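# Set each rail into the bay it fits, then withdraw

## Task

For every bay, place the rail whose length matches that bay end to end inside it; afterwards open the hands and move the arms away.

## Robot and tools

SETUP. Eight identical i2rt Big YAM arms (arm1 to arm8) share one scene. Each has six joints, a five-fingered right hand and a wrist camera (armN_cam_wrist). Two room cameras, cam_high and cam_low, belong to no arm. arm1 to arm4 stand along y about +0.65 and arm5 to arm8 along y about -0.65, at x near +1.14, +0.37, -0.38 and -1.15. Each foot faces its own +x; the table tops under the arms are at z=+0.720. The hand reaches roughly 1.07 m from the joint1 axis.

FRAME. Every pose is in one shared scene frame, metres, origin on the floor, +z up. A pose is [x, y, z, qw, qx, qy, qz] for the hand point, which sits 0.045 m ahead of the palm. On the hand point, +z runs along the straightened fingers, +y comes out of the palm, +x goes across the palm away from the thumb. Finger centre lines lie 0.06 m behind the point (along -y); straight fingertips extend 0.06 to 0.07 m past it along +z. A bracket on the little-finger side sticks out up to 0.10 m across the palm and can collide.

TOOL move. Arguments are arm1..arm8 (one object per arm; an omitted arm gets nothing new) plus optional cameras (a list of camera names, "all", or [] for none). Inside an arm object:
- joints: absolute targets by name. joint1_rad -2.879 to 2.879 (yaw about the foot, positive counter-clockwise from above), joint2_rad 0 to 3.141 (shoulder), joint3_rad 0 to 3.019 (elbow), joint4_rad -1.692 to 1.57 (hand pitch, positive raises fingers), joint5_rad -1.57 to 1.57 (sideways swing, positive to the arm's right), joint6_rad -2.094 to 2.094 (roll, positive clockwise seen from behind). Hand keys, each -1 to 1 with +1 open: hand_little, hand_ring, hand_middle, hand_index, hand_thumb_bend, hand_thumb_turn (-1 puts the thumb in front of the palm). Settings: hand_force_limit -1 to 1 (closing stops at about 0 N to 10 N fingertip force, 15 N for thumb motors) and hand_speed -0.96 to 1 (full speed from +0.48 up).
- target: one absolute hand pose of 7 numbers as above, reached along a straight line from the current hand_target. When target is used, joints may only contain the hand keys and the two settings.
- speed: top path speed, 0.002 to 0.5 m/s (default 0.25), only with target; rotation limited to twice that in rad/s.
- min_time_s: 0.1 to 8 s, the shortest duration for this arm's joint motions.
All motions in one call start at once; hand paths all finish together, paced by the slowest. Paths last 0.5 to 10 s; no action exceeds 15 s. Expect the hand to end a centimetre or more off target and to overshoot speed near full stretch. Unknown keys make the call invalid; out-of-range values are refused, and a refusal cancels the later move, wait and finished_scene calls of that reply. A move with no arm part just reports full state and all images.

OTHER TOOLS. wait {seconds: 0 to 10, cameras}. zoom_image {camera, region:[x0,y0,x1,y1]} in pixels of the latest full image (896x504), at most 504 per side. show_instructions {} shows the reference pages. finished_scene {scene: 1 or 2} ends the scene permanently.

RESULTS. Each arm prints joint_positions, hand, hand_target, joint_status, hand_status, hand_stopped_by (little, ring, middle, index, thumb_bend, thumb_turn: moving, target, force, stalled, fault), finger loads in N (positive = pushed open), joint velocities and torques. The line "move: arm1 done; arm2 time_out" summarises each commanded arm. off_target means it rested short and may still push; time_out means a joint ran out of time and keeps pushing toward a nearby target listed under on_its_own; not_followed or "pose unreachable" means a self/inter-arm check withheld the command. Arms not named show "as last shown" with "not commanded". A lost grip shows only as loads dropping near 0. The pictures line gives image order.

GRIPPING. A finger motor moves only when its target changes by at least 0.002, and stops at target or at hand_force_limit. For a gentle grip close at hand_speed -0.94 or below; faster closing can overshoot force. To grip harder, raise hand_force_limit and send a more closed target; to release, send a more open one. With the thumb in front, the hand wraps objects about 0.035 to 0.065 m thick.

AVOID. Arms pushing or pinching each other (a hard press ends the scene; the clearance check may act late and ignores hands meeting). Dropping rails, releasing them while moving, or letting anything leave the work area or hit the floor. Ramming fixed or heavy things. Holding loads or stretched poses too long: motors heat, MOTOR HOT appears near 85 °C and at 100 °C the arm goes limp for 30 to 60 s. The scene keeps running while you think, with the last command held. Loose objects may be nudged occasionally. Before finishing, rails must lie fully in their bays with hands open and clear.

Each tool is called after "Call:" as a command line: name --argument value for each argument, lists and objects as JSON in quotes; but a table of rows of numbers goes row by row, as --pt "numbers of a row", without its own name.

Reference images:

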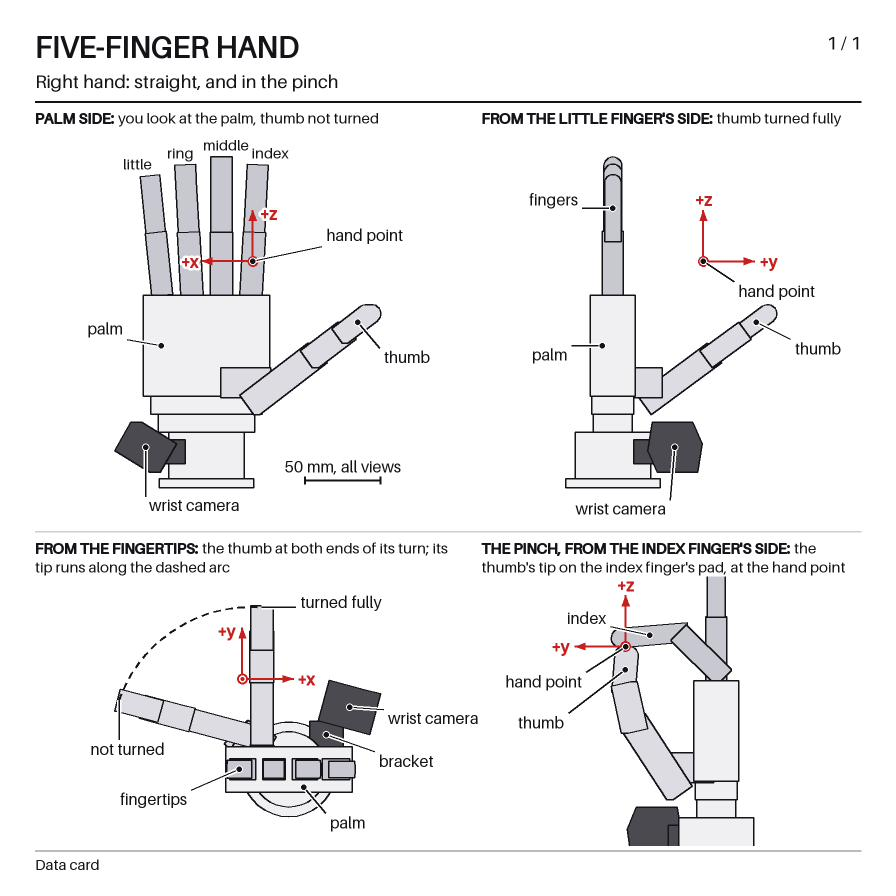

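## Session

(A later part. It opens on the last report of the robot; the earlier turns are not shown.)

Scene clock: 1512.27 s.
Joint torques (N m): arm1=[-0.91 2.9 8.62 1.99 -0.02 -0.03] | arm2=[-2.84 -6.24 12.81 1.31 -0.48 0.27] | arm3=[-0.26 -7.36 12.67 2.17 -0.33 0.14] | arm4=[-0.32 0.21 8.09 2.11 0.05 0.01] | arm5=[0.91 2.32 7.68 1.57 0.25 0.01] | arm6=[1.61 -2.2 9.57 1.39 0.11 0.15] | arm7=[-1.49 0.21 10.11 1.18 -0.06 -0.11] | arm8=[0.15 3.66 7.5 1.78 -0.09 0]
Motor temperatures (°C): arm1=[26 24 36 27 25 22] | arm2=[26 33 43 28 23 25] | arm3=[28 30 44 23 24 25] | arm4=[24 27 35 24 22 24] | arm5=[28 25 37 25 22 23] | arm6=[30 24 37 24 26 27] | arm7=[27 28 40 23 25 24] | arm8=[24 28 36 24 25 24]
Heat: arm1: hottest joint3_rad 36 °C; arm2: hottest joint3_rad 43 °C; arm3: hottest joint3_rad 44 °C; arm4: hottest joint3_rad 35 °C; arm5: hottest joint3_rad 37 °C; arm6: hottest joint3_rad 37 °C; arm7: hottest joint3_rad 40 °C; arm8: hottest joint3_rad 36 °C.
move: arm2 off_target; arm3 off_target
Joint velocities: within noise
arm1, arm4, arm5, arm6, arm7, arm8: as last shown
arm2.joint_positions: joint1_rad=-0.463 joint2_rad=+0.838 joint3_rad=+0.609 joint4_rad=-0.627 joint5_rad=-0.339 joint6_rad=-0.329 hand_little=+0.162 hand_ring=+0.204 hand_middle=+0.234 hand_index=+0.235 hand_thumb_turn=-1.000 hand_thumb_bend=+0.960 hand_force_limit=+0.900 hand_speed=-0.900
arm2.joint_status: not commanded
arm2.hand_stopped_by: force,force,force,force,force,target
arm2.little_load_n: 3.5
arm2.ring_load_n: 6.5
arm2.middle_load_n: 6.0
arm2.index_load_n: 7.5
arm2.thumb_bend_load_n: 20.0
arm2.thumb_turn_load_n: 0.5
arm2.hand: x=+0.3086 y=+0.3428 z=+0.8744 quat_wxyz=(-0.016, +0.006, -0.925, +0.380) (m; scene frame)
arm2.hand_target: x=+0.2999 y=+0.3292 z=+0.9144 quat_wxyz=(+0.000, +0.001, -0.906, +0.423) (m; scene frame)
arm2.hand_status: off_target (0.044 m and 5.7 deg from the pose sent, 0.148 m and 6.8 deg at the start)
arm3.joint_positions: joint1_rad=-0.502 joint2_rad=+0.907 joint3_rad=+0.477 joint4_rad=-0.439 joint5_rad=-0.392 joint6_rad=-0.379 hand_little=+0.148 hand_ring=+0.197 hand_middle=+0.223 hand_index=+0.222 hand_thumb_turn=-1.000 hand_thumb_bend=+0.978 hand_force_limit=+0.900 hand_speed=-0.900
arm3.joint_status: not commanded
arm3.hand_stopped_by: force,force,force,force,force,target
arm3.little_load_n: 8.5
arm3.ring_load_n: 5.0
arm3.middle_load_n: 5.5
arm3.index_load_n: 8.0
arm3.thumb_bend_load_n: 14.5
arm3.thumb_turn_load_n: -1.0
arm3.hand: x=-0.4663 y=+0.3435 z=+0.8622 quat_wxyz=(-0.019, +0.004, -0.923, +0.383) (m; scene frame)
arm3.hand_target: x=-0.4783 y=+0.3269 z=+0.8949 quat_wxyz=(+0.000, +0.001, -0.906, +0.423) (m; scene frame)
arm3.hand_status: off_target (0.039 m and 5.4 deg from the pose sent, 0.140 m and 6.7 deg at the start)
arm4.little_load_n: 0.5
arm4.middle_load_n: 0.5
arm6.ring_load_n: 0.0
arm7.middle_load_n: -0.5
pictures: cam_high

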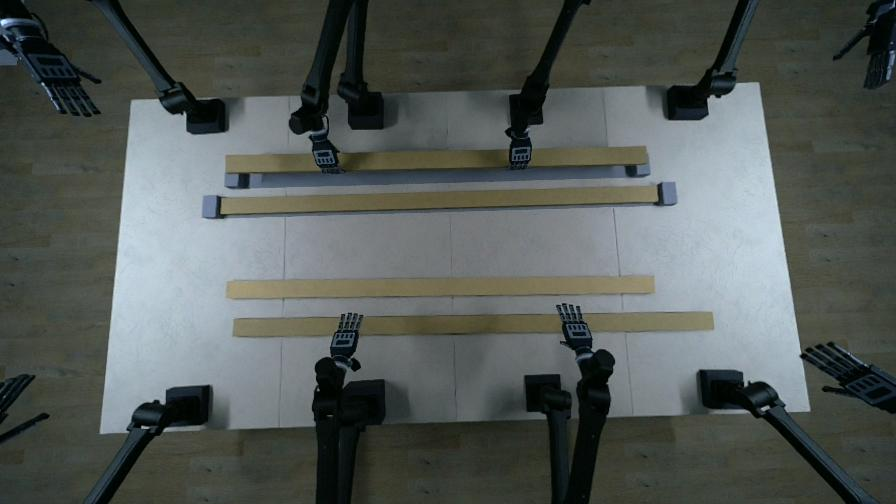

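Call:
move --arm2 '{"target": [0.3005, 0.325, 0.862, 0, 0, -0.9063, 0.4226], "speed": 0.06}' --arm3 '{"target": [-0.4775, 0.317, 0.842, 0, 0, -0.9063, 0.4226], "speed": 0.06}' --cameras '["cam_high", "arm1_cam_wrist", "arm4_cam_wrist"]'

Call:
zoom_image --camera "cam_high" --region '[200, 140, 290, 220]'

Call:
zoom_image --camera "cam_high" --region '[600, 130, 690, 210]'

Scene clock: 1527.27 s.
Joint torques (N m): arm1=[-0.91 3.25 8.59 1.94 -0.01 -0.02] | arm2=[-1.44 -6.59 12.34 2.39 -0.36 0.33] | arm3=[0.15 -5.83 11.63 3.81 0.14 0.33] | arm4=[0.21 0.85 8.05 2.25 0.06 0.03] | arm5=[0.85 2.37 7.66 1.57 0.24 0] | arm6=[1.44 -2.26 9.46 1.37 0.09 0.12] | arm7=[-1.38 0.03 10.06 1.21 -0.07 -0.12] | arm8=[0.21 3.66 7.49 1.8 -0.09 0]
Motor temperatures (°C): arm1=[26 24 36 27 25 22] | arm2=[26 32 43 28 23 25] | arm3=[28 29 44 23 24 25] | arm4=[24 27 35 24 22 24] | arm5=[27 25 37 25 22 23] | arm6=[30 24 37 24 26 27] | arm7=[27 28 40 23 25 24] | arm8=[24 28 36 24 25 24]
Heat: arm1: hottest joint3_rad 36 °C; arm2: hottest joint3_rad 43 °C; arm3: hottest joint3_rad 44 °C; arm4: hottest joint3_rad 35 °C; arm5: hottest joint3_rad 37 °C; arm6: hottest joint3_rad 37 °C; arm7: hottest joint3_rad 40 °C; arm8: hottest joint3_rad 36 °C.
move: arm2 off_target; arm3 off_target
Joint velocities: within noise
arm1.joint_positions: joint1_rad=+0.012 joint2_rad=+0.649 joint3_rad=+1.448 joint4_rad=-1.238 joint5_rad=-0.190 joint6_rad=-1.059 hand_little=+1.000 hand_ring=+1.000 hand_middle=+1.000 hand_index=+1.000 hand_thumb_turn=+1.000 hand_thumb_bend=+1.000 hand_force_limit=+0.000 hand_speed=-0.800
arm1.joint_status: not commanded
arm1.hand_stopped_by: target,target,target,target,target,target
arm1.little_load_n: 0.0
arm1.ring_load_n: 0.0
arm1.middle_load_n: 0.0
arm1.index_load_n: 0.0
arm1.thumb_bend_load_n: 0.0
arm1.thumb_turn_load_n: 0.0
arm1.hand: x=+1.1362 y=+0.4163 z=+1.2924 quat_wxyz=(+0.208, +0.458, -0.702, +0.505) (m; scene frame)
arm1.hand_target: x=+1.1332 y=+0.4179 z=+1.3027 quat_wxyz=(+0.216, +0.451, -0.698, +0.512) (m; scene frame)
arm1.hand_status: not commanded
arm2.joint_positions: joint1_rad=-0.465 joint2_rad=+0.862 joint3_rad=+0.494 joint4_rad=-0.493 joint5_rad=-0.339 joint6_rad=-0.336 hand_little=+0.163 hand_ring=+0.204 hand_middle=+0.234 hand_index=+0.235 hand_thumb_turn=-1.000 hand_thumb_bend=+0.960 hand_force_limit=+0.900 hand_speed=-0.900
arm2.joint_status: not commanded
arm2.hand_stopped_by: force,force,force,force,force,target
arm2.little_load_n: 6.0
arm2.ring_load_n: 7.5
arm2.middle_load_n: 6.0
arm2.index_load_n: 6.0
arm2.thumb_bend_load_n: 20.5
arm2.thumb_turn_load_n: -3.0
arm2.hand: x=+0.3114 y=+0.3511 z=+0.8275 quat_wxyz=(-0.015, +0.007, -0.926, +0.377) (m; scene frame)
arm2.hand_target: x=+0.3012 y=+0.3276 z=+0.8631 quat_wxyz=(-0.001, +0.001, -0.906, +0.423) (m; scene frame)
arm2.hand_status: off_target (0.045 m and 6.0 deg from the pose sent, 0.023 m and 5.7 deg at the start)
arm3.joint_positions: joint1_rad=-0.497 joint2_rad=+1.001 joint3_rad=+0.387 joint4_rad=-0.265 joint5_rad=-0.392 joint6_rad=-0.384 hand_little=+0.148 hand_ring=+0.197 hand_middle=+0.223 hand_index=+0.222 hand_thumb_turn=-1.000 hand_thumb_bend=+0.978 hand_force_limit=+0.900 hand_speed=-0.900
arm3.joint_status: not commanded
arm3.hand_stopped_by: force,force,force,force,force,target
arm3.little_load_n: 8.0
arm3.ring_load_n: 4.5
arm3.middle_load_n: 5.0
arm3.index_load_n: 8.5
arm3.thumb_bend_load_n: 14.5
arm3.thumb_turn_load_n: -1.0
arm3.hand: x=-0.4630 y=+0.3472 z=+0.8154 quat_wxyz=(-0.021, +0.007, -0.925, +0.379) (m; scene frame)
arm3.hand_target: x=-0.4767 y=+0.3199 z=+0.8442 quat_wxyz=(-0.001, +0.001, -0.906, +0.423) (m; scene frame)
arm3.hand_status: off_target (0.043 m and 6.0 deg from the pose sent, 0.035 m and 5.4 deg at the start)
arm4.joint_positions: joint1_rad=+0.301 joint2_rad=+0.650 joint3_rad=+1.455 joint4_rad=-1.328 joint5_rad=+0.120 joint6_rad=-1.084 hand_little=+1.000 hand_ring=+1.000 hand_middle=+1.000 hand_index=+1.000 hand_thumb_turn=+1.000 hand_thumb_bend=+1.000 hand_force_limit=+0.000 hand_speed=-0.800
arm4.joint_status: not commanded
arm4.hand_stopped_by: target,target,target,target,target,target
arm4.little_load_n: 0.0
arm4.ring_load_n: 0.0
arm4.middle_load_n: 0.0
arm4.index_load_n: 0.0
arm4.thumb_bend_load_n: 0.0
arm4.thumb_turn_load_n: 0.0
arm4.hand: x=-1.1342 y=+0.4175 z=+1.2701 quat_wxyz=(+0.227, +0.544, -0.672, +0.448) (m; scene frame)
arm4.hand_target: x=-1.1347 y=+0.4187 z=+1.2834 quat_wxyz=(+0.232, +0.538, -0.666, +0.461) (m; scene frame)
arm4.hand_status: not commanded
arm5.joint_positions: joint1_rad=-0.215 joint2_rad=+0.600 joint3_rad=+1.456 joint4_rad=-1.142 joint5_rad=+0.216 joint6_rad=-1.223 hand_little=+1.000 hand_ring=+1.000 hand_middle=+1.000 hand_index=+1.000 hand_thumb_turn=+1.000 hand_thumb_bend=+1.000 hand_force_limit=+0.000 hand_speed=-0.800
arm5.joint_status: not commanded
arm5.hand_stopped_by: target,target,target,target,target,target
arm5.little_load_n: 0.0
arm5.ring_load_n: 0.0
arm5.middle_load_n: 0.0
arm5.index_load_n: 0.0
arm5.thumb_bend_load_n: 0.0
arm5.thumb_turn_load_n: 0.0
arm5.hand: x=-1.0107 y=-0.4409 z=+1.3287 quat_wxyz=(-0.400, +0.726, +0.336, +0.447) (m; scene frame)
arm5.hand_target: x=-1.0110 y=-0.4432 z=+1.3396 quat_wxyz=(-0.408, +0.720, +0.331, +0.453) (m; scene frame)
arm5.hand_status: not commanded
arm6, arm7: as last shown
arm7.middle_load_n: 0.0
arm8.joint_positions: joint1_rad=+0.383 joint2_rad=+0.599 joint3_rad=+1.336 joint4_rad=-1.288 joint5_rad=-0.258 joint6_rad=-1.200 hand_little=+1.000 hand_ring=+1.000 hand_middle=+1.000 hand_index=+1.000 hand_thumb_turn=+1.000 hand_thumb_bend=+1.000 hand_force_limit=+0.000 hand_speed=-0.800
arm8.joint_status: not commanded
arm8.hand_stopped_by: target,target,target,target,target,target
arm8.little_load_n: 0.0
arm8.ring_load_n: 0.0
arm8.middle_load_n: 0.0
arm8.index_load_n: 0.0
arm8.thumb_bend_load_n: 0.0
arm8.thumb_turn_load_n: 0.0
arm8.hand: x=+1.0475 y=-0.4275 z=+1.2278 quat_wxyz=(-0.482, +0.580, +0.650, +0.094) (m; scene frame)
arm8.hand_target: x=+1.0478 y=-0.4281 z=+1.2375 quat_wxyz=(-0.490, +0.576, +0.647, +0.099) (m; scene frame)
arm8.hand_status: not commanded
pictures: arm1_cam_wrist, arm4_cam_wrist, cam_high
camera_calibration:
arm1_cam_wrist: T_world_to_cam=[[-0.944254, -0.0672121, -0.322283, 1.52112], [0.122461, 0.836984, -0.533349, 0.19904], [0.305593, -0.543084, -0.782095, 1.00774], [0, 0, 0, 1]] pos_world=[1.10399, 0.482934, 1.38454]

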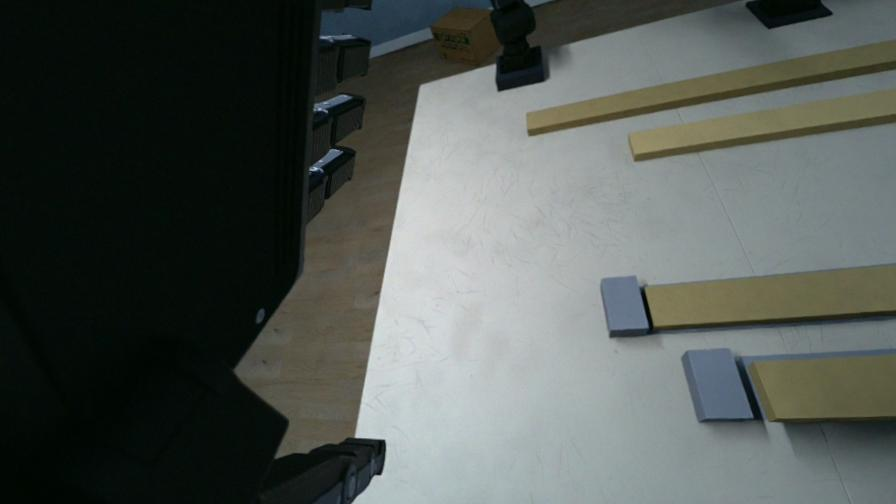

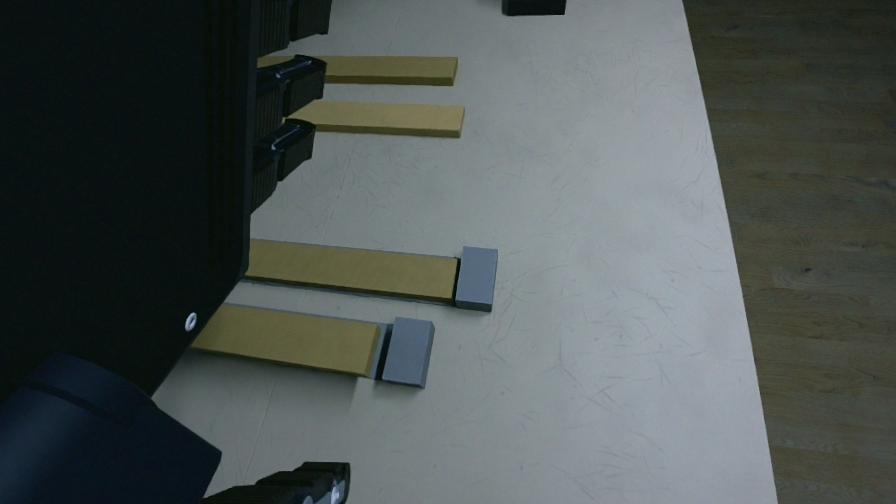

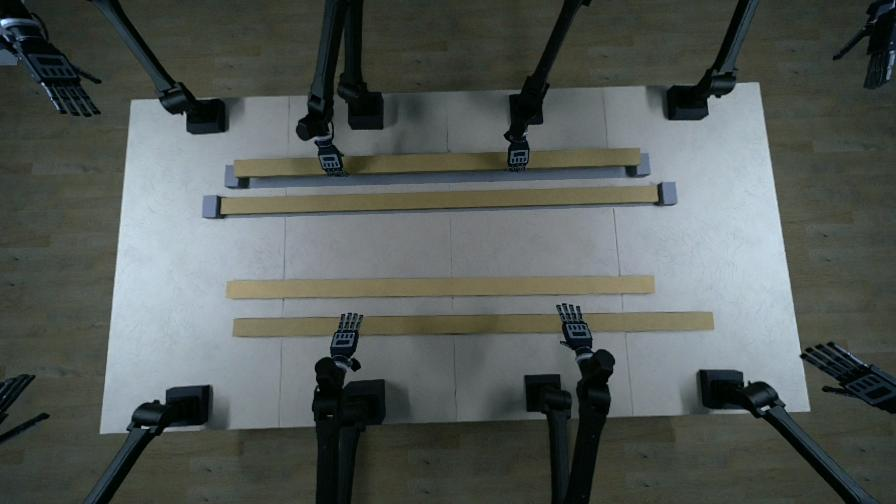

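Scaled by 5.600.

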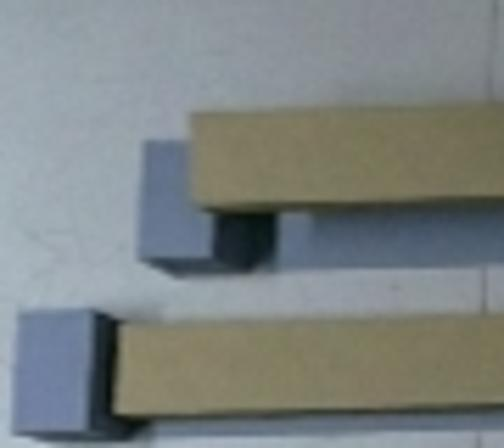

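Scaled by 5.600.

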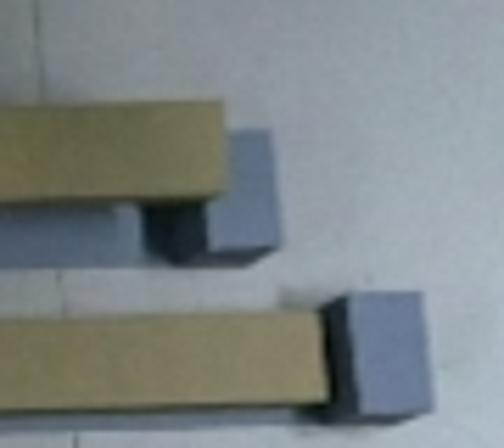

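Call:
move --arm2 '{"target": [0.2995, 0.308, 0.845, 0, 0, -0.9063, 0.4226], "speed": 0.05}' --arm3 '{"target": [-0.4785, 0.305, 0.826, 0, 0, -0.9063, 0.4226], "speed": 0.05}' --cameras '["cam_high", "arm1_cam_wrist", "arm4_cam_wrist"]'

Call:
zoom_image --camera "cam_high" --region '[200, 140, 290, 220]'

Call:
zoom_image --camera "cam_high" --region '[600, 130, 690, 210]'

Scene clock: 1542.20 s.
Joint torques (N m): arm1=[-1.03 2.84 8.61 1.98 0 -0.03] | arm2=[0.09 -5.66 11.99 2.66 -0.13 0.51] | arm3=[0.67 -6.83 10.73 3.69 0.18 0.32] | arm4=[-0.85 -0.03 7.97 2.06 0.06 0.02] | arm5=[0.91 2.37 7.66 1.59 0.24 0] | arm6=[1.32 -1.96 9.51 1.46 0.09 0.13] | arm7=[-1.2 0.38 10.11 1.16 -0.07 -0.13] | arm8=[0.15 3.66 7.49 1.8 -0.09 0]
Motor temperatures (°C): arm1=[26 24 36 27 25 22] | arm2=[26 32 44 28 23 25] | arm3=[28 28 43 23 24 25] | arm4=[24 27 35 24 22 24] | arm5=[27 25 37 25 22 23] | arm6=[30 24 37 24 26 27] | arm7=[27 28 40 23 25 24] | arm8=[24 28 37 24 25 24]
Heat: arm1: hottest joint3_rad 36 °C; arm2: hottest joint3_rad 44 °C; arm3: hottest joint3_rad 43 °C; arm4: hottest joint3_rad 35 °C; arm5: hottest joint3_rad 37 °C; arm6: hottest joint3_rad 37 °C; arm7: hottest joint3_rad 40 °C; arm8: hottest joint3_rad 37 °C.
move: arm2 off_target; arm3 off_target
Joint velocities: within noise
arm1, arm4, arm5, arm6, arm7, arm8: as last shown
arm2.joint_positions: joint1_rad=-0.452 joint2_rad=+0.944 joint3_rad=+0.485 joint4_rad=-0.398 joint5_rad=-0.329 joint6_rad=-0.327 hand_little=+0.163 hand_ring=+0.204 hand_middle=+0.234 hand_index=+0.235 hand_thumb_turn=-1.000 hand_thumb_bend=+0.960 hand_force_limit=+0.900 hand_speed=-0.900
arm2.joint_status: not commanded
arm2.hand_stopped_by: force,force,force,force,force,target
arm2.little_load_n: 5.0
arm2.ring_load_n: 7.5
arm2.middle_load_n: 6.0
arm2.index_load_n: 6.5
arm2.thumb_bend_load_n: 20.0
arm2.thumb_turn_load_n: -2.0
arm2.hand: x=+0.3078 y=+0.3369 z=+0.8109 quat_wxyz=(-0.014, +0.008, -0.926, +0.377) (m; scene frame)
arm2.hand_target: x=+0.3002 y=+0.3107 z=+0.8463 quat_wxyz=(-0.001, +0.001, -0.906, +0.423) (m; scene frame)
arm2.hand_status: off_target (0.045 m and 5.9 deg from the pose sent, 0.048 m and 6.0 deg at the start)
arm3.joint_positions: joint1_rad=-0.480 joint2_rad=+1.089 joint3_rad=+0.387 joint4_rad=-0.169 joint5_rad=-0.378 joint6_rad=-0.371 hand_little=+0.148 hand_ring=+0.197 hand_middle=+0.223 hand_index=+0.222 hand_thumb_turn=-1.000 hand_thumb_bend=+0.978 hand_force_limit=+0.900 hand_speed=-0.900
arm3.joint_status: not commanded
arm3.hand_stopped_by: force,force,force,force,force,target
arm3.little_load_n: 8.5
arm3.ring_load_n: 5.0
arm3.middle_load_n: 5.0
arm3.index_load_n: 8.5
arm3.thumb_bend_load_n: 14.5
arm3.thumb_turn_load_n: -1.5
arm3.hand: x=-0.4660 y=+0.3347 z=+0.8007 quat_wxyz=(-0.019, +0.007, -0.925, +0.380) (m; scene frame)
arm3.hand_target: x=-0.4778 y=+0.3075 z=+0.8279 quat_wxyz=(-0.001, +0.001, -0.906, +0.423) (m; scene frame)
arm3.hand_status: off_target (0.041 m and 5.8 deg from the pose sent, 0.046 m and 6.0 deg at the start)
arm7.thumb_turn_load_n: -0.5
pictures: arm1_cam_wrist, arm4_cam_wrist, cam_high
camera_calibration:
arm1_cam_wrist: T_world_to_cam=[[-0.944254, -0.0672121, -0.322283, 1.52112], [0.122461, 0.836984, -0.533349, 0.19904], [0.305593, -0.543084, -0.782095, 1.00774], [0, 0, 0, 1]] pos_world=[1.10399, 0.482934, 1.38454]

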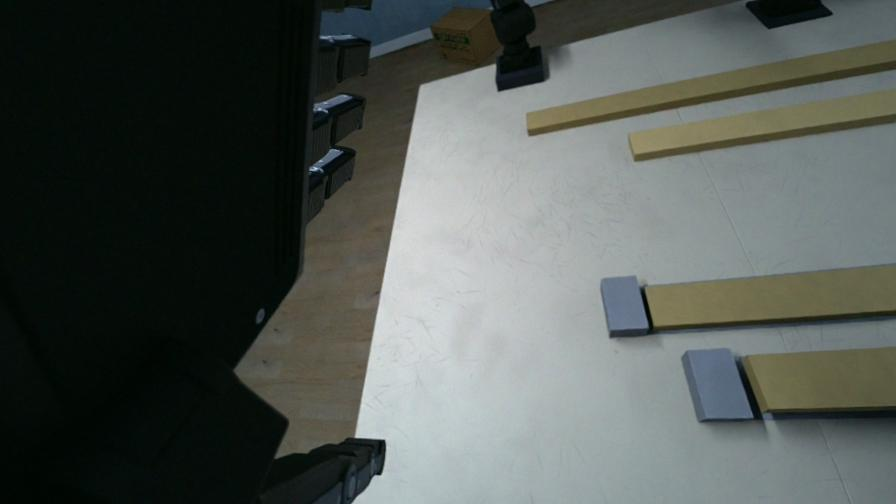

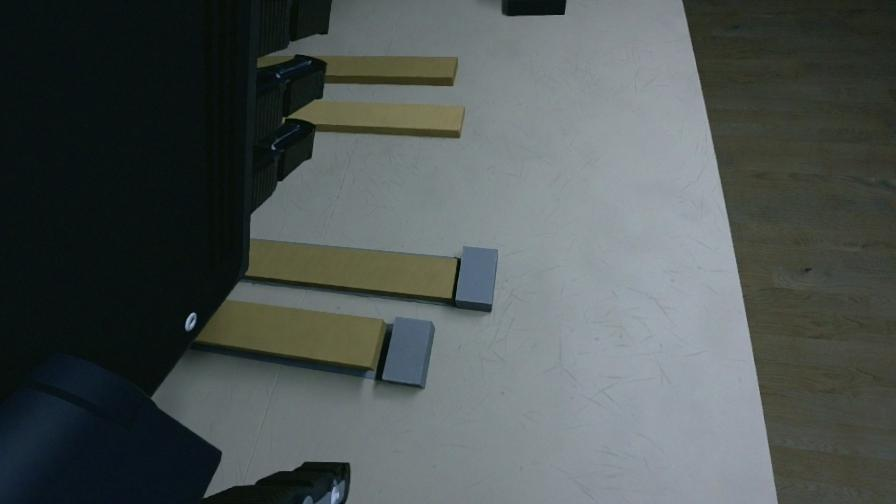

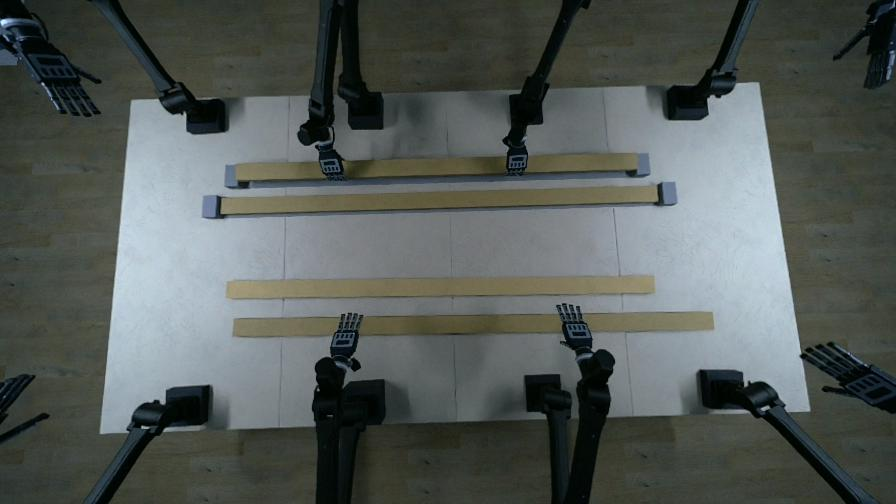

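Scaled by 5.600.

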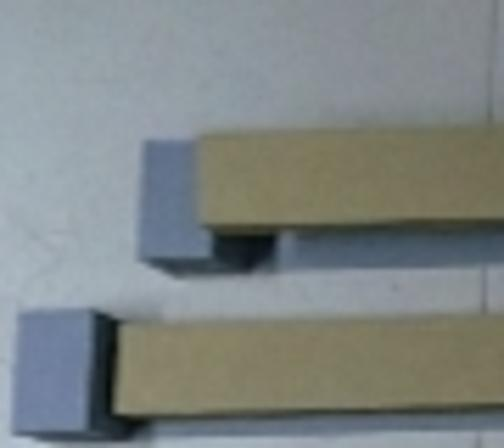

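Scaled by 5.600.

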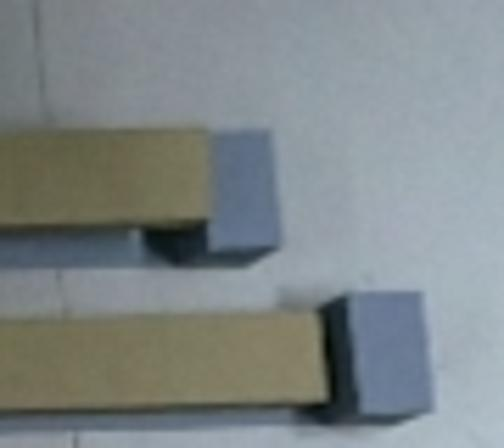

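Call:
move --arm2 '{"target": [0.3003, 0.308, 0.820, 0, 0, -0.9063, 0.4226], "speed": 0.05}' --arm3 '{"target": [-0.4775, 0.305, 0.800, 0, 0, -0.9063, 0.4226], "speed": 0.05}' --cameras '["cam_high", "arm1_cam_wrist", "arm4_cam_wrist"]'

Call:
zoom_image --camera "cam_high" --region '[200, 140, 290, 220]'

Call:
zoom_image --camera "cam_high" --region '[600, 130, 690, 210]'

Scene clock: 1559.43 s.
Joint torques (N m): arm1=[-1.08 3.25 8.59 1.96 0 -0.02] | arm2=[0.03 -6.01 11.51 2.54 -0.13 0.5] | arm3=[0.67 -7.24 10.1 3.82 0.2 0.32] | arm4=[-0.67 0.32 7.95 1.89 0.09 -0.01] | arm5=[0.97 2.43 7.65 1.58 0.25 0.01] | arm6=[1.32 -2.02 9.54 1.43 0.1 0.12] | arm7=[-1.67 0.21 10.09 1.17 -0.08 -0.12] | arm8=[0.21 3.66 7.49 1.78 -0.09 0]
Motor temperatures (°C): arm1=[26 24 36 27 25 22] | arm2=[26 31 43 28 22 25] | arm3=[28 28 42 23 24 25] | arm4=[24 27 35 24 22 24] | arm5=[27 25 37 25 22 23] | arm6=[30 24 37 24 26 27] | arm7=[27 28 40 23 25 24] | arm8=[24 28 37 24 25 24]
Heat: arm1: hottest joint3_rad 36 °C; arm2: hottest joint3_rad 43 °C; arm3: hottest joint3_rad 42 °C; arm4: hottest joint3_rad 35 °C; arm5: hottest joint3_rad 37 °C; arm6: hottest joint3_rad 37 °C; arm7: hottest joint3_rad 40 °C; arm8: hottest joint3_rad 37 °C.
move: arm2 off_target; arm3 off_target
Joint velocities: within noise
arm1, arm4, arm5, arm6, arm7, arm8: as last shown
arm2.joint_positions: joint1_rad=-0.449 joint2_rad=+0.986 joint3_rad=+0.436 joint4_rad=-0.306 joint5_rad=-0.327 joint6_rad=-0.324 hand_little=+0.163 hand_ring=+0.204 hand_middle=+0.234 hand_index=+0.235 hand_thumb_turn=-1.000 hand_thumb_bend=+0.960 hand_force_limit=+0.900 hand_speed=-0.900
arm2.joint_status: not commanded
arm2.hand_stopped_by: force,force,force,force,force,target
arm2.little_load_n: 5.5
arm2.ring_load_n: 7.5
arm2.middle_load_n: 6.0
arm2.index_load_n: 6.0
arm2.thumb_bend_load_n: 20.0
arm2.thumb_turn_load_n: -2.5
arm2.hand: x=+0.3094 y=+0.3382 z=+0.7873 quat_wxyz=(-0.014, +0.008, -0.926, +0.378) (m; scene frame)
arm2.hand_target: x=+0.3010 y=+0.3107 z=+0.8212 quat_wxyz=(-0.001, +0.001, -0.906, +0.423) (m; scene frame)
arm2.hand_status: off_target (0.045 m and 5.9 deg from the pose sent, 0.031 m and 5.9 deg at the start)
arm3.joint_positions: joint1_rad=-0.475 joint2_rad=+1.169 joint3_rad=+0.349 joint4_rad=-0.049 joint5_rad=-0.376 joint6_rad=-0.367 hand_little=+0.148 hand_ring=+0.197 hand_middle=+0.223 hand_index=+0.222 hand_thumb_turn=-1.000 hand_thumb_bend=+0.978 hand_force_limit=+0.900 hand_speed=-0.900
arm3.joint_status: not commanded
arm3.hand_stopped_by: force,force,force,force,force,target
arm3.little_load_n: 8.5
arm3.ring_load_n: 5.0
arm3.middle_load_n: 5.0
arm3.index_load_n: 8.0
arm3.thumb_bend_load_n: 14.5
arm3.thumb_turn_load_n: -2.0
arm3.hand: x=-0.4641 y=+0.3353 z=+0.7761 quat_wxyz=(-0.019, +0.007, -0.925, +0.380) (m; scene frame)
arm3.hand_target: x=-0.4769 y=+0.3072 z=+0.8019 quat_wxyz=(-0.001, +0.001, -0.906, +0.423) (m; scene frame)
arm3.hand_status: off_target (0.041 m and 5.8 deg from the pose sent, 0.032 m and 5.8 deg at the start)
arm7.middle_load_n: 0.5
arm7.index_load_n: -0.5
arm7.thumb_turn_load_n: 0.0
pictures: arm1_cam_wrist, arm4_cam_wrist, cam_high
camera_calibration:
arm1_cam_wrist: T_world_to_cam=[[-0.944254, -0.0672121, -0.322283, 1.52112], [0.122461, 0.836984, -0.533349, 0.19904], [0.305593, -0.543084, -0.782095, 1.00774], [0, 0, 0, 1]] pos_world=[1.10399, 0.482934, 1.38454]

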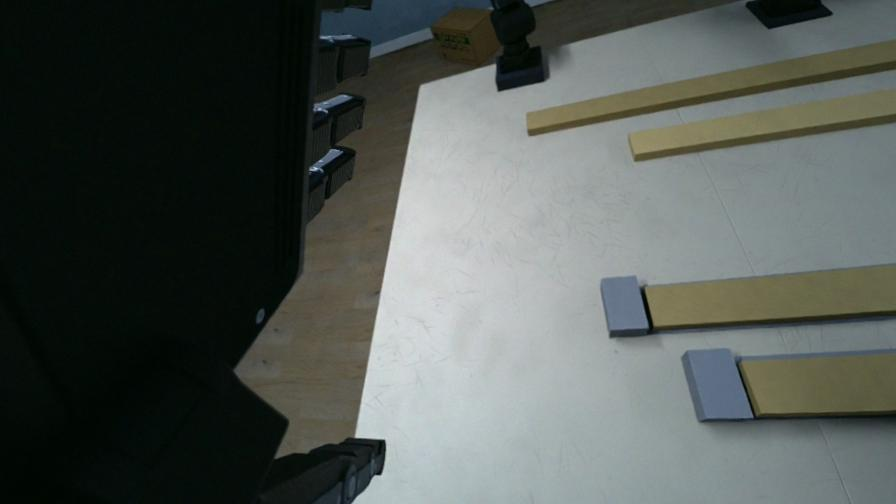

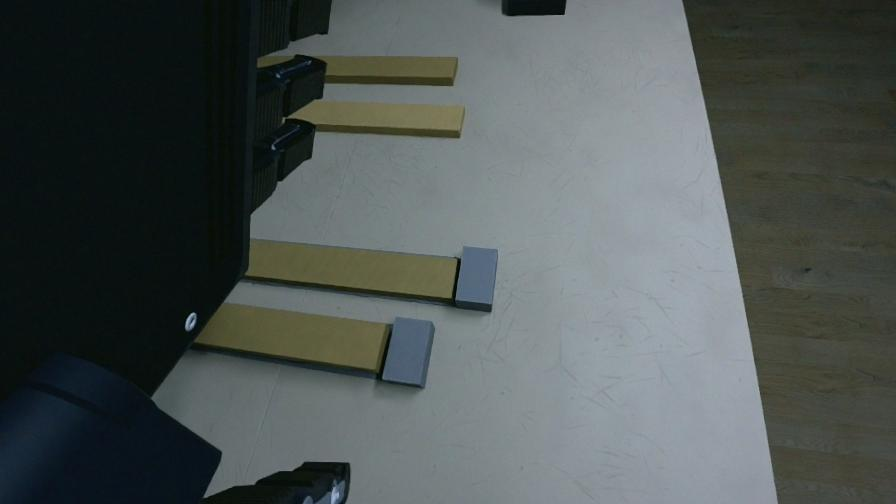

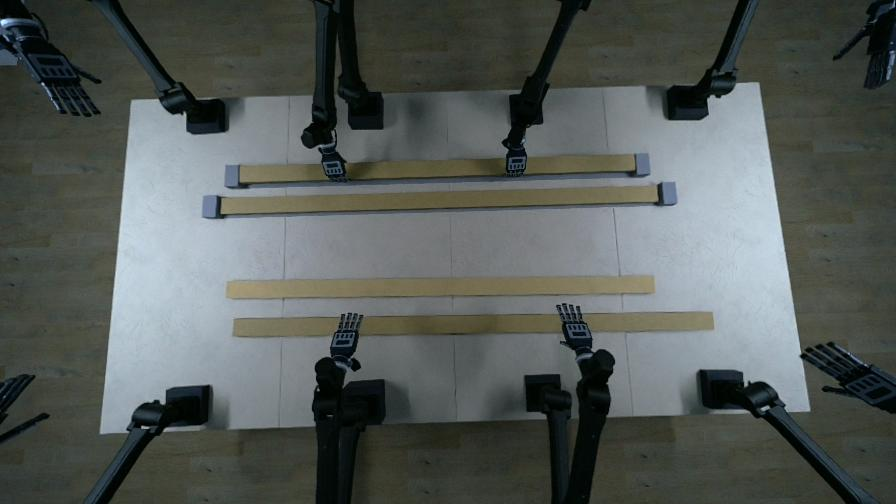

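Scaled by 5.600.

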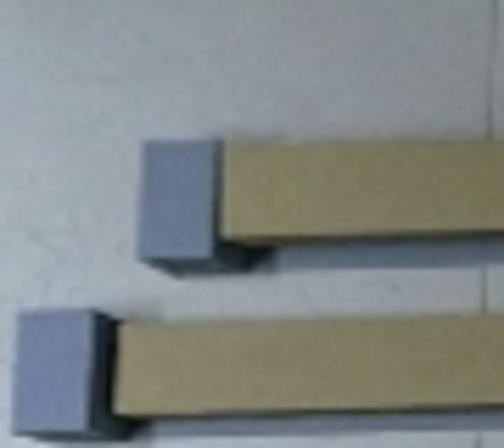

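Scaled by 5.600.

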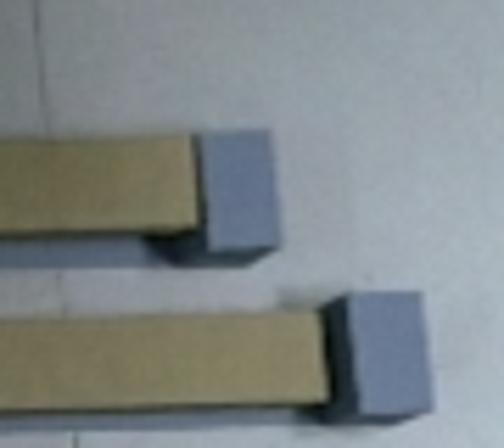

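Call:
move --arm2 '{"target": [0.3005, 0.310, 0.799, 0, 0, -0.9063, 0.4226], "speed": 0.05}' --arm3 '{"target": [-0.4772, 0.307, 0.777, 0, 0, -0.9063, 0.4226], "speed": 0.05}' --cameras '["cam_high"]'

Scene clock: 1584.80 s.
Joint torques (N m): arm1=[-1.03 2.9 8.61 1.94 -0.01 -0.04] | arm2=[0.26 -6.48 10.59 2.81 -0.12 0.42] | arm3=[0.5 -6.77 9.07 3.7 0.15 0.32] | arm4=[-0.21 -0.03 8.08 2.03 0.08 0.04] | arm5=[0.91 2.43 7.66 1.55 0.25 0.01] | arm6=[1.32 -2.37 9.43 1.48 0.11 0.1] | arm7=[-1.38 0.03 10.1 1.13 -0.07 -0.15] | arm8=[0.21 3.66 7.47 1.8 -0.09 0.01]
Motor temperatures (°C): arm1=[26 24 36 27 25 22] | arm2=[26 30 42 28 22 25] | arm3=[27 27 41 23 24 25] | arm4=[24 27 35 24 22 24] | arm5=[27 25 37 25 22 23] | arm6=[30 24 37 24 26 27] | arm7=[27 28 40 23 25 24] | arm8=[24 28 37 24 25 24]
Heat: arm1: hottest joint3_rad 36 °C; arm2: hottest joint3_rad 42 °C; arm3: hottest joint3_rad 41 °C; arm4: hottest joint3_rad 35 °C; arm5: hottest joint3_rad 37 °C; arm6: hottest joint3_rad 37 °C; arm7: hottest joint3_rad 40 °C; arm8: hottest joint3_rad 37 °C.
move: arm2 off_target; arm3 off_target
Joint velocities: within noise
arm1, arm4, arm5, arm6, arm7, arm8: as last shown
arm2.joint_positions: joint1_rad=-0.449 joint2_rad=+1.025 joint3_rad=+0.397 joint4_rad=-0.226 joint5_rad=-0.327 joint6_rad=-0.324 hand_little=+0.163 hand_ring=+0.204 hand_middle=+0.234 hand_index=+0.235 hand_thumb_turn=-1.000 hand_thumb_bend=+0.960 hand_force_limit=+0.900 hand_speed=-0.900
arm2.joint_status: not commanded
arm2.hand_stopped_by: force,force,force,force,force,target
arm2.little_load_n: 6.0
arm2.ring_load_n: 7.5
arm2.middle_load_n: 5.5
arm2.index_load_n: 5.5
arm2.thumb_bend_load_n: 20.0
arm2.thumb_turn_load_n: -3.0
arm2.hand: x=+0.3104 y=+0.3404 z=+0.7682 quat_wxyz=(-0.014, +0.008, -0.926, +0.378) (m; scene frame)
arm2.hand_target: x=+0.3011 y=+0.3124 z=+0.8004 quat_wxyz=(-0.001, +0.001, -0.906, +0.423) (m; scene frame)
arm2.hand_status: off_target (0.044 m and 5.8 deg from the pose sent, 0.032 m and 5.9 deg at the start)
arm3.joint_positions: joint1_rad=-0.475 joint2_rad=+1.250 joint3_rad=+0.317 joint4_rad=+0.063 joint5_rad=-0.376 joint6_rad=-0.365 hand_little=+0.148 hand_ring=+0.197 hand_middle=+0.223 hand_index=+0.222 hand_thumb_turn=-1.000 hand_thumb_bend=+0.978 hand_force_limit=+0.900 hand_speed=-0.900
arm3.joint_status: not commanded
arm3.hand_stopped_by: force,force,force,force,force,target
arm3.little_load_n: 9.5
arm3.ring_load_n: 5.5
arm3.middle_load_n: 5.0
arm3.index_load_n: 7.5
arm3.thumb_bend_load_n: 15.0
arm3.thumb_turn_load_n: -3.0
arm3.hand: x=-0.4628 y=+0.3375 z=+0.7544 quat_wxyz=(-0.020, +0.007, -0.925, +0.380) (m; scene frame)
arm3.hand_target: x=-0.4767 y=+0.3089 z=+0.7787 quat_wxyz=(-0.001, +0.001, -0.906, +0.422) (m; scene frame)
arm3.hand_status: off_target (0.041 m and 5.8 deg from the pose sent, 0.031 m and 5.8 deg at the start)
arm5.thumb_turn_load_n: 0.5
arm7.ring_load_n: -0.5
arm7.middle_load_n: 0.0
arm7.index_load_n: 0.0
pictures: cam_high

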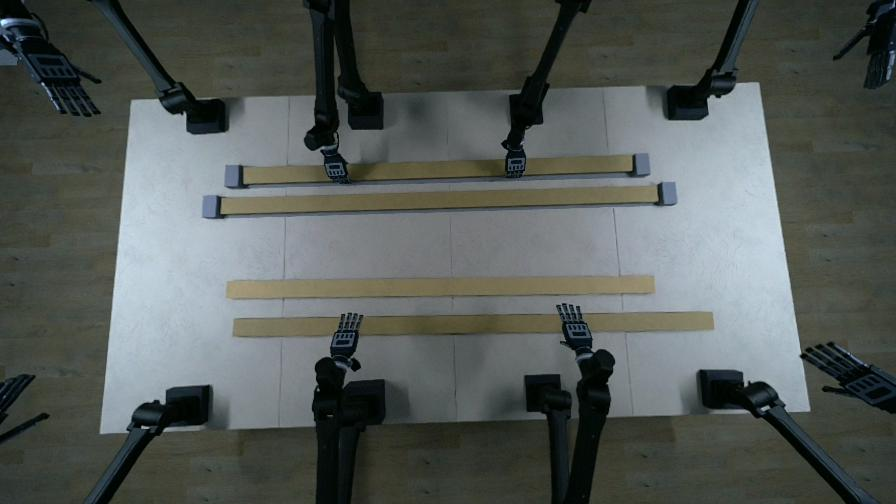

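Call:
zoom_image --camera "cam_high" --region '[200, 140, 290, 220]'

Call:
zoom_image --camera "cam_high" --region '[600, 130, 690, 210]'

Scaled by 5.600.

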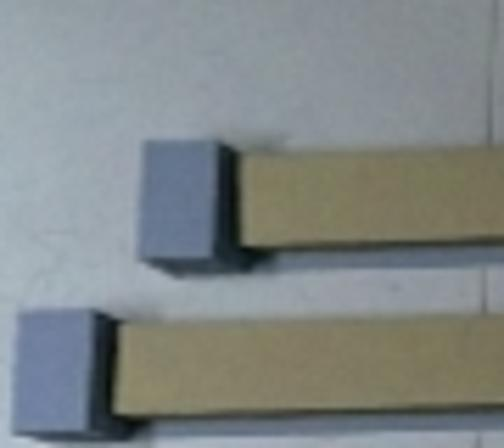

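Scaled by 5.600.

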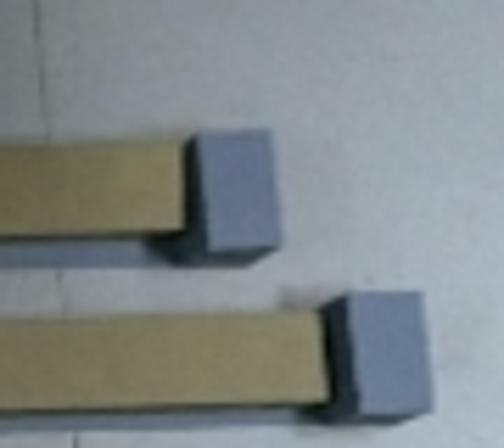

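Call:
move --arm2 '{"target": [0.3005, 0.313, 0.786, 0, 0, -0.9063, 0.4226], "speed": 0.05}' --arm3 '{"target": [-0.4772, 0.308, 0.763, 0, 0, -0.9063, 0.4226], "speed": 0.05}'

Call:
move --arm2 '{"target": [0.3015, 0.319, 0.774, 0, 0, -0.9063, 0.4226], "speed": 0.05}' --arm3 '{"target": [-0.4745, 0.315, 0.752, 0, 0, -0.9063, 0.4226], "speed": 0.05}' --cameras '["cam_high", "arm1_cam_wrist", "arm4_cam_wrist"]'

Call:
zoom_image --camera "cam_high" --region '[200, 140, 290, 220]'

Call:
zoom_image --camera "cam_high" --region '[600, 130, 690, 210]'

Scene clock: 1604.63 s.
Joint torques (N m): arm1=[-0.85 2.9 8.58 1.94 0 -0.04] | arm2=[-0.44 -4.66 9.73 2.43 -0.11 0.45] | arm3=[0.73 -4.95 8.2 3.73 0.66 0.2] | arm4=[0.21 -0.15 8.17 2.13 0.06 -0.02] | arm5=[0.91 2.43 7.68 1.58 0.24 0.01] | arm6=[1.08 -2.67 9.5 1.37 0.11 0.13] | arm7=[-1.49 -0.03 10.03 1.13 -0.09 -0.13] | arm8=[0.21 3.72 7.49 1.8 -0.09 0]
Motor temperatures (°C): arm1=[26 24 36 27 25 22] | arm2=[26 30 41 28 22 25] | arm3=[27 27 40 23 24 25] | arm4=[24 27 35 24 22 24] | arm5=[27 25 37 25 22 23] | arm6=[30 24 38 24 26 27] | arm7=[27 28 40 23 25 24] | arm8=[24 28 37 24 25 24]
Heat: arm1: hottest joint3_rad 36 °C; arm2: hottest joint3_rad 41 °C; arm3: hottest joint3_rad 40 °C; arm4: hottest joint3_rad 35 °C; arm5: hottest joint3_rad 37 °C; arm6: hottest joint3_rad 38 °C; arm7: hottest joint3_rad 40 °C; arm8: hottest joint3_rad 37 °C.
move: arm2 off_target; arm3 off_target
Joint velocities: within noise
arm1, arm4, arm5, arm8: as last shown
arm2.joint_positions: joint1_rad=-0.449 joint2_rad=+1.039 joint3_rad=+0.381 joint4_rad=-0.168 joint5_rad=-0.331 joint6_rad=-0.324 hand_little=+0.163 hand_ring=+0.204 hand_middle=+0.234 hand_index=+0.235 hand_thumb_turn=-1.000 hand_thumb_bend=+0.960 hand_force_limit=+0.900 hand_speed=-0.900
arm2.joint_status: not commanded
arm2.hand_stopped_by: force,force,force,force,force,target
arm2.little_load_n: 5.5
arm2.ring_load_n: 7.0
arm2.middle_load_n: 5.5
arm2.index_load_n: 5.0
arm2.thumb_bend_load_n: 21.0
arm2.thumb_turn_load_n: -3.5
arm2.hand: x=+0.3091 y=+0.3361 z=+0.7646 quat_wxyz=(-0.010, +0.011, -0.920, +0.391) (m; scene frame)
arm2.hand_target: x=+0.3008 y=+0.3145 z=+0.7870 quat_wxyz=(-0.001, +0.001, -0.906, +0.423) (m; scene frame)
arm2.hand_status: off_target (0.033 m and 4.4 deg from the pose sent, 0.034 m and 5.8 deg at the start)
arm3.joint_positions: joint1_rad=-0.475 joint2_rad=+1.284 joint3_rad=+0.309 joint4_rad=+0.138 joint5_rad=-0.388 joint6_rad=-0.356 hand_little=+0.148 hand_ring=+0.197 hand_middle=+0.223 hand_index=+0.222 hand_thumb_turn=-1.000 hand_thumb_bend=+0.978 hand_force_limit=+0.900 hand_speed=-0.900
arm3.joint_status: not commanded
arm3.hand_stopped_by: force,force,force,force,force,target
arm3.little_load_n: 9.0
arm3.ring_load_n: 4.5
arm3.middle_load_n: 3.5
arm3.index_load_n: 6.0
arm3.thumb_bend_load_n: 15.5
arm3.thumb_turn_load_n: -4.0
arm3.hand: x=-0.4638 y=+0.3301 z=+0.7514 quat_wxyz=(-0.019, +0.008, -0.918, +0.395) (m; scene frame)
arm3.hand_target: x=-0.4768 y=+0.3093 z=+0.7647 quat_wxyz=(-0.001, +0.000, -0.906, +0.423) (m; scene frame)
arm3.hand_status: off_target (0.028 m and 4.2 deg from the pose sent, 0.034 m and 5.8 deg at the start)
arm5.thumb_turn_load_n: 0.0
arm6.joint_positions: joint1_rad=+0.020 joint2_rad=+0.603 joint3_rad=+0.422 joint4_rad=-0.520 joint5_rad=+0.056 joint6_rad=+0.029 hand_little=+1.000 hand_ring=+1.000 hand_middle=+1.000 hand_index=+1.000 hand_thumb_turn=-1.000 hand_thumb_bend=+1.000 hand_force_limit=+0.200 hand_speed=-0.600
arm6.joint_status: not commanded
arm6.hand_stopped_by: target,target,target,target,target,target
arm6.little_load_n: 0.0
arm6.ring_load_n: 0.0
arm6.middle_load_n: 0.0
arm6.index_load_n: 0.0
arm6.thumb_bend_load_n: 0.0
arm6.thumb_turn_load_n: 0.0
arm6.hand: x=-0.4161 y=-0.3599 z=+0.9261 quat_wxyz=(-0.419, +0.908, +0.000, +0.004) (m; scene frame)
arm6.hand_target: x=-0.4200 y=-0.3600 z=+0.9300 quat_wxyz=(-0.423, +0.906, +0.000, +0.000) (m; scene frame)
arm6.hand_status: not commanded
arm7.joint_positions: joint1_rad=-0.244 joint2_rad=+0.637 joint3_rad=+0.663 joint4_rad=-0.728 joint5_rad=-0.194 joint6_rad=-0.142 hand_little=+1.000 hand_ring=+1.000 hand_middle=+1.000 hand_index=+1.000 hand_thumb_turn=-1.000 hand_thumb_bend=+1.000 hand_force_limit=+0.200 hand_speed=-0.600
arm7.joint_status: not commanded
arm7.hand_stopped_by: target,target,target,target,target,target
arm7.little_load_n: 0.0
arm7.ring_load_n: 0.0
arm7.middle_load_n: 0.0
arm7.index_load_n: 0.0
arm7.thumb_bend_load_n: -0.5
arm7.thumb_turn_load_n: 0.0
arm7.hand: x=+0.3886 y=-0.3547 z=+0.9344 quat_wxyz=(-0.429, +0.904, +0.000, -0.001) (m; scene frame)
arm7.hand_target: x=+0.3900 y=-0.3599 z=+0.9299 quat_wxyz=(-0.422, +0.906, +0.000, +0.000) (m; scene frame)
arm7.hand_status: not commanded
pictures: none

Scene clock: 1605.77 s.
Joint torques (N m): arm1=[-1.03 3.19 8.61 1.91 -0.01 -0.03] | arm2=[-0.97 -3.6 8.64 2.26 -0.05 0.31] | arm3=[0.56 -4.25 7.21 3.49 0.77 0.12] | arm4=[-0.97 0.09 8.13 1.77 0.09 0] | arm5=[0.97 2.37 7.66 1.57 0.24 0.01] | arm6=[1.55 -2.14 9.51 1.5 0.11 0.11] | arm7=[-1.55 0.03 10.06 1.17 -0.06 -0.14] | arm8=[0.21 3.66 7.49 1.78 -0.09 0]
Motor temperatures (°C): arm1=[26 24 36 27 25 22] | arm2=[26 30 41 28 22 25] | arm3=[27 27 40 23 24 25] | arm4=[24 27 35 24 22 24] | arm5=[27 25 37 25 22 23] | arm6=[30 24 38 24 26 27] | arm7=[27 28 40 23 25 24] | arm8=[24 28 37 24 25 24]
Heat: arm1: hottest joint3_rad 36 °C; arm2: hottest joint3_rad 41 °C; arm3: hottest joint3_rad 40 °C; arm4: hottest joint3_rad 35 °C; arm5: hottest joint3_rad 37 °C; arm6: hottest joint3_rad 38 °C; arm7: hottest joint3_rad 40 °C; arm8: hottest joint3_rad 37 °C.
move: arm2 off_target; arm3 off_target
Joint velocities: within noise
arm1, arm4, arm5, arm6, arm7, arm8: as last shown
arm2.joint_positions: joint1_rad=-0.449 joint2_rad=+1.038 joint3_rad=+0.359 joint4_rad=-0.117 joint5_rad=-0.336 joint6_rad=-0.324 hand_little=+0.163 hand_ring=+0.204 hand_middle=+0.233 hand_index=+0.234 hand_thumb_turn=-1.000 hand_thumb_bend=+0.960 hand_force_limit=+0.900 hand_speed=-0.900
arm2.joint_status: not commanded
arm2.hand_stopped_by: force,force,force,force,force,target
arm2.little_load_n: 3.5
arm2.ring_load_n: 6.0
arm2.middle_load_n: 5.0
arm2.index_load_n: 5.0
arm2.thumb_bend_load_n: 21.5
arm2.thumb_turn_load_n: -2.0
arm2.hand: x=+0.3092 y=+0.3342 z=+0.7623 quat_wxyz=(-0.006, +0.015, -0.915, +0.404) (m; scene frame)
arm2.hand_target: x=+0.3016 y=+0.3199 z=+0.7746 quat_wxyz=(+0.000, +0.000, -0.906, +0.422) (m; scene frame)
arm2.hand_status: off_target (0.021 m and 3.0 deg from the pose sent, 0.021 m and 4.4 deg at the start)
arm3.joint_positions: joint1_rad=-0.475 joint2_rad=+1.298 joint3_rad=+0.289 joint4_rad=+0.207 joint5_rad=-0.391 joint6_rad=-0.352 hand_little=+0.148 hand_ring=+0.197 hand_middle=+0.223 hand_index=+0.221 hand_thumb_turn=-1.000 hand_thumb_bend=+0.978 hand_force_limit=+0.900 hand_speed=-0.900
arm3.joint_status: not commanded
arm3.hand_stopped_by: force,force,force,force,force,target
arm3.little_load_n: 8.0
arm3.ring_load_n: 3.5
arm3.middle_load_n: 3.5
arm3.index_load_n: 5.0
arm3.thumb_bend_load_n: 15.5
arm3.thumb_turn_load_n: -3.0
arm3.hand: x=-0.4640 y=+0.3279 z=+0.7493 quat_wxyz=(-0.014, +0.010, -0.912, +0.409) (m; scene frame)
arm3.hand_target: x=-0.4744 y=+0.3157 z=+0.7531 quat_wxyz=(+0.000, +0.000, -0.906, +0.422) (m; scene frame)
arm3.hand_status: off_target (0.017 m and 2.6 deg from the pose sent, 0.019 m and 4.2 deg at the start)
arm5.index_load_n: -0.5
arm7.middle_load_n: -0.5
arm7.thumb_bend_load_n: 0.0
pictures: arm1_cam_wrist, arm4_cam_wrist, cam_high
camera_calibration:
arm1_cam_wrist: T_world_to_cam=[[-0.944254, -0.0672121, -0.322283, 1.52112], [0.122461, 0.836984, -0.533349, 0.19904], [0.305593, -0.543084, -0.782095, 1.00774], [0, 0, 0, 1]] pos_world=[1.10399, 0.482934, 1.38454]

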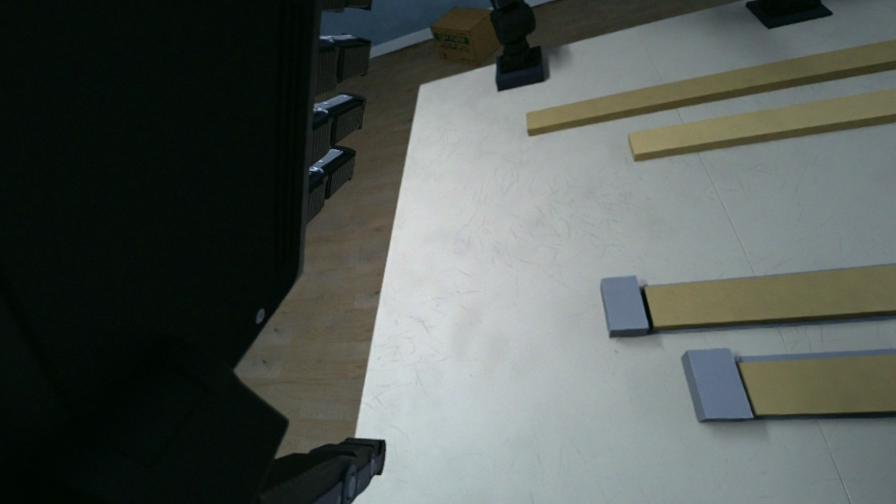

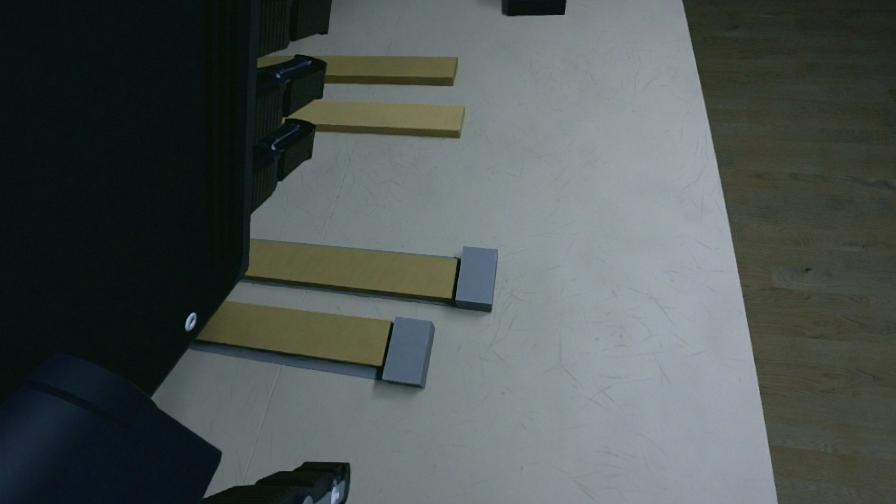

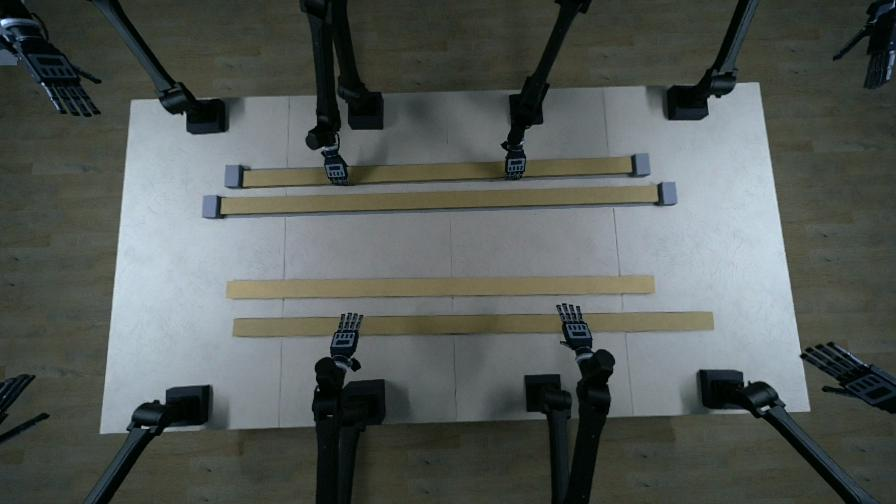

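Scaled by 5.600.

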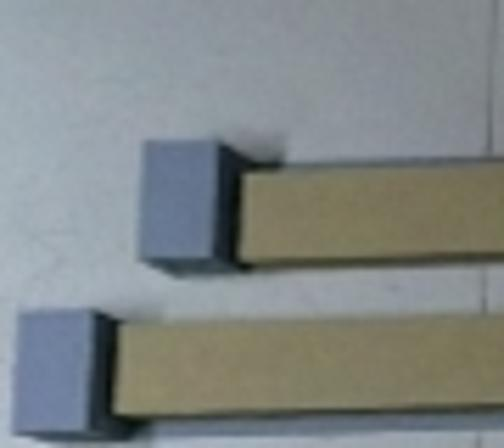

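Scaled by 5.600.

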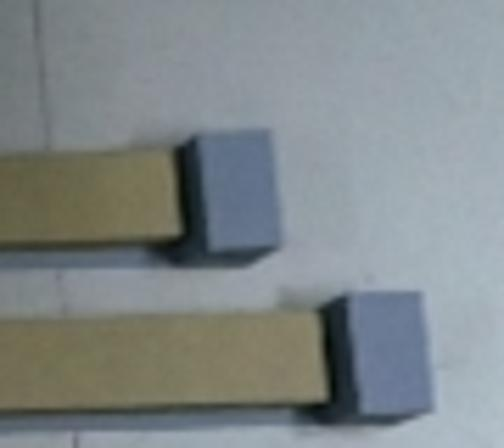

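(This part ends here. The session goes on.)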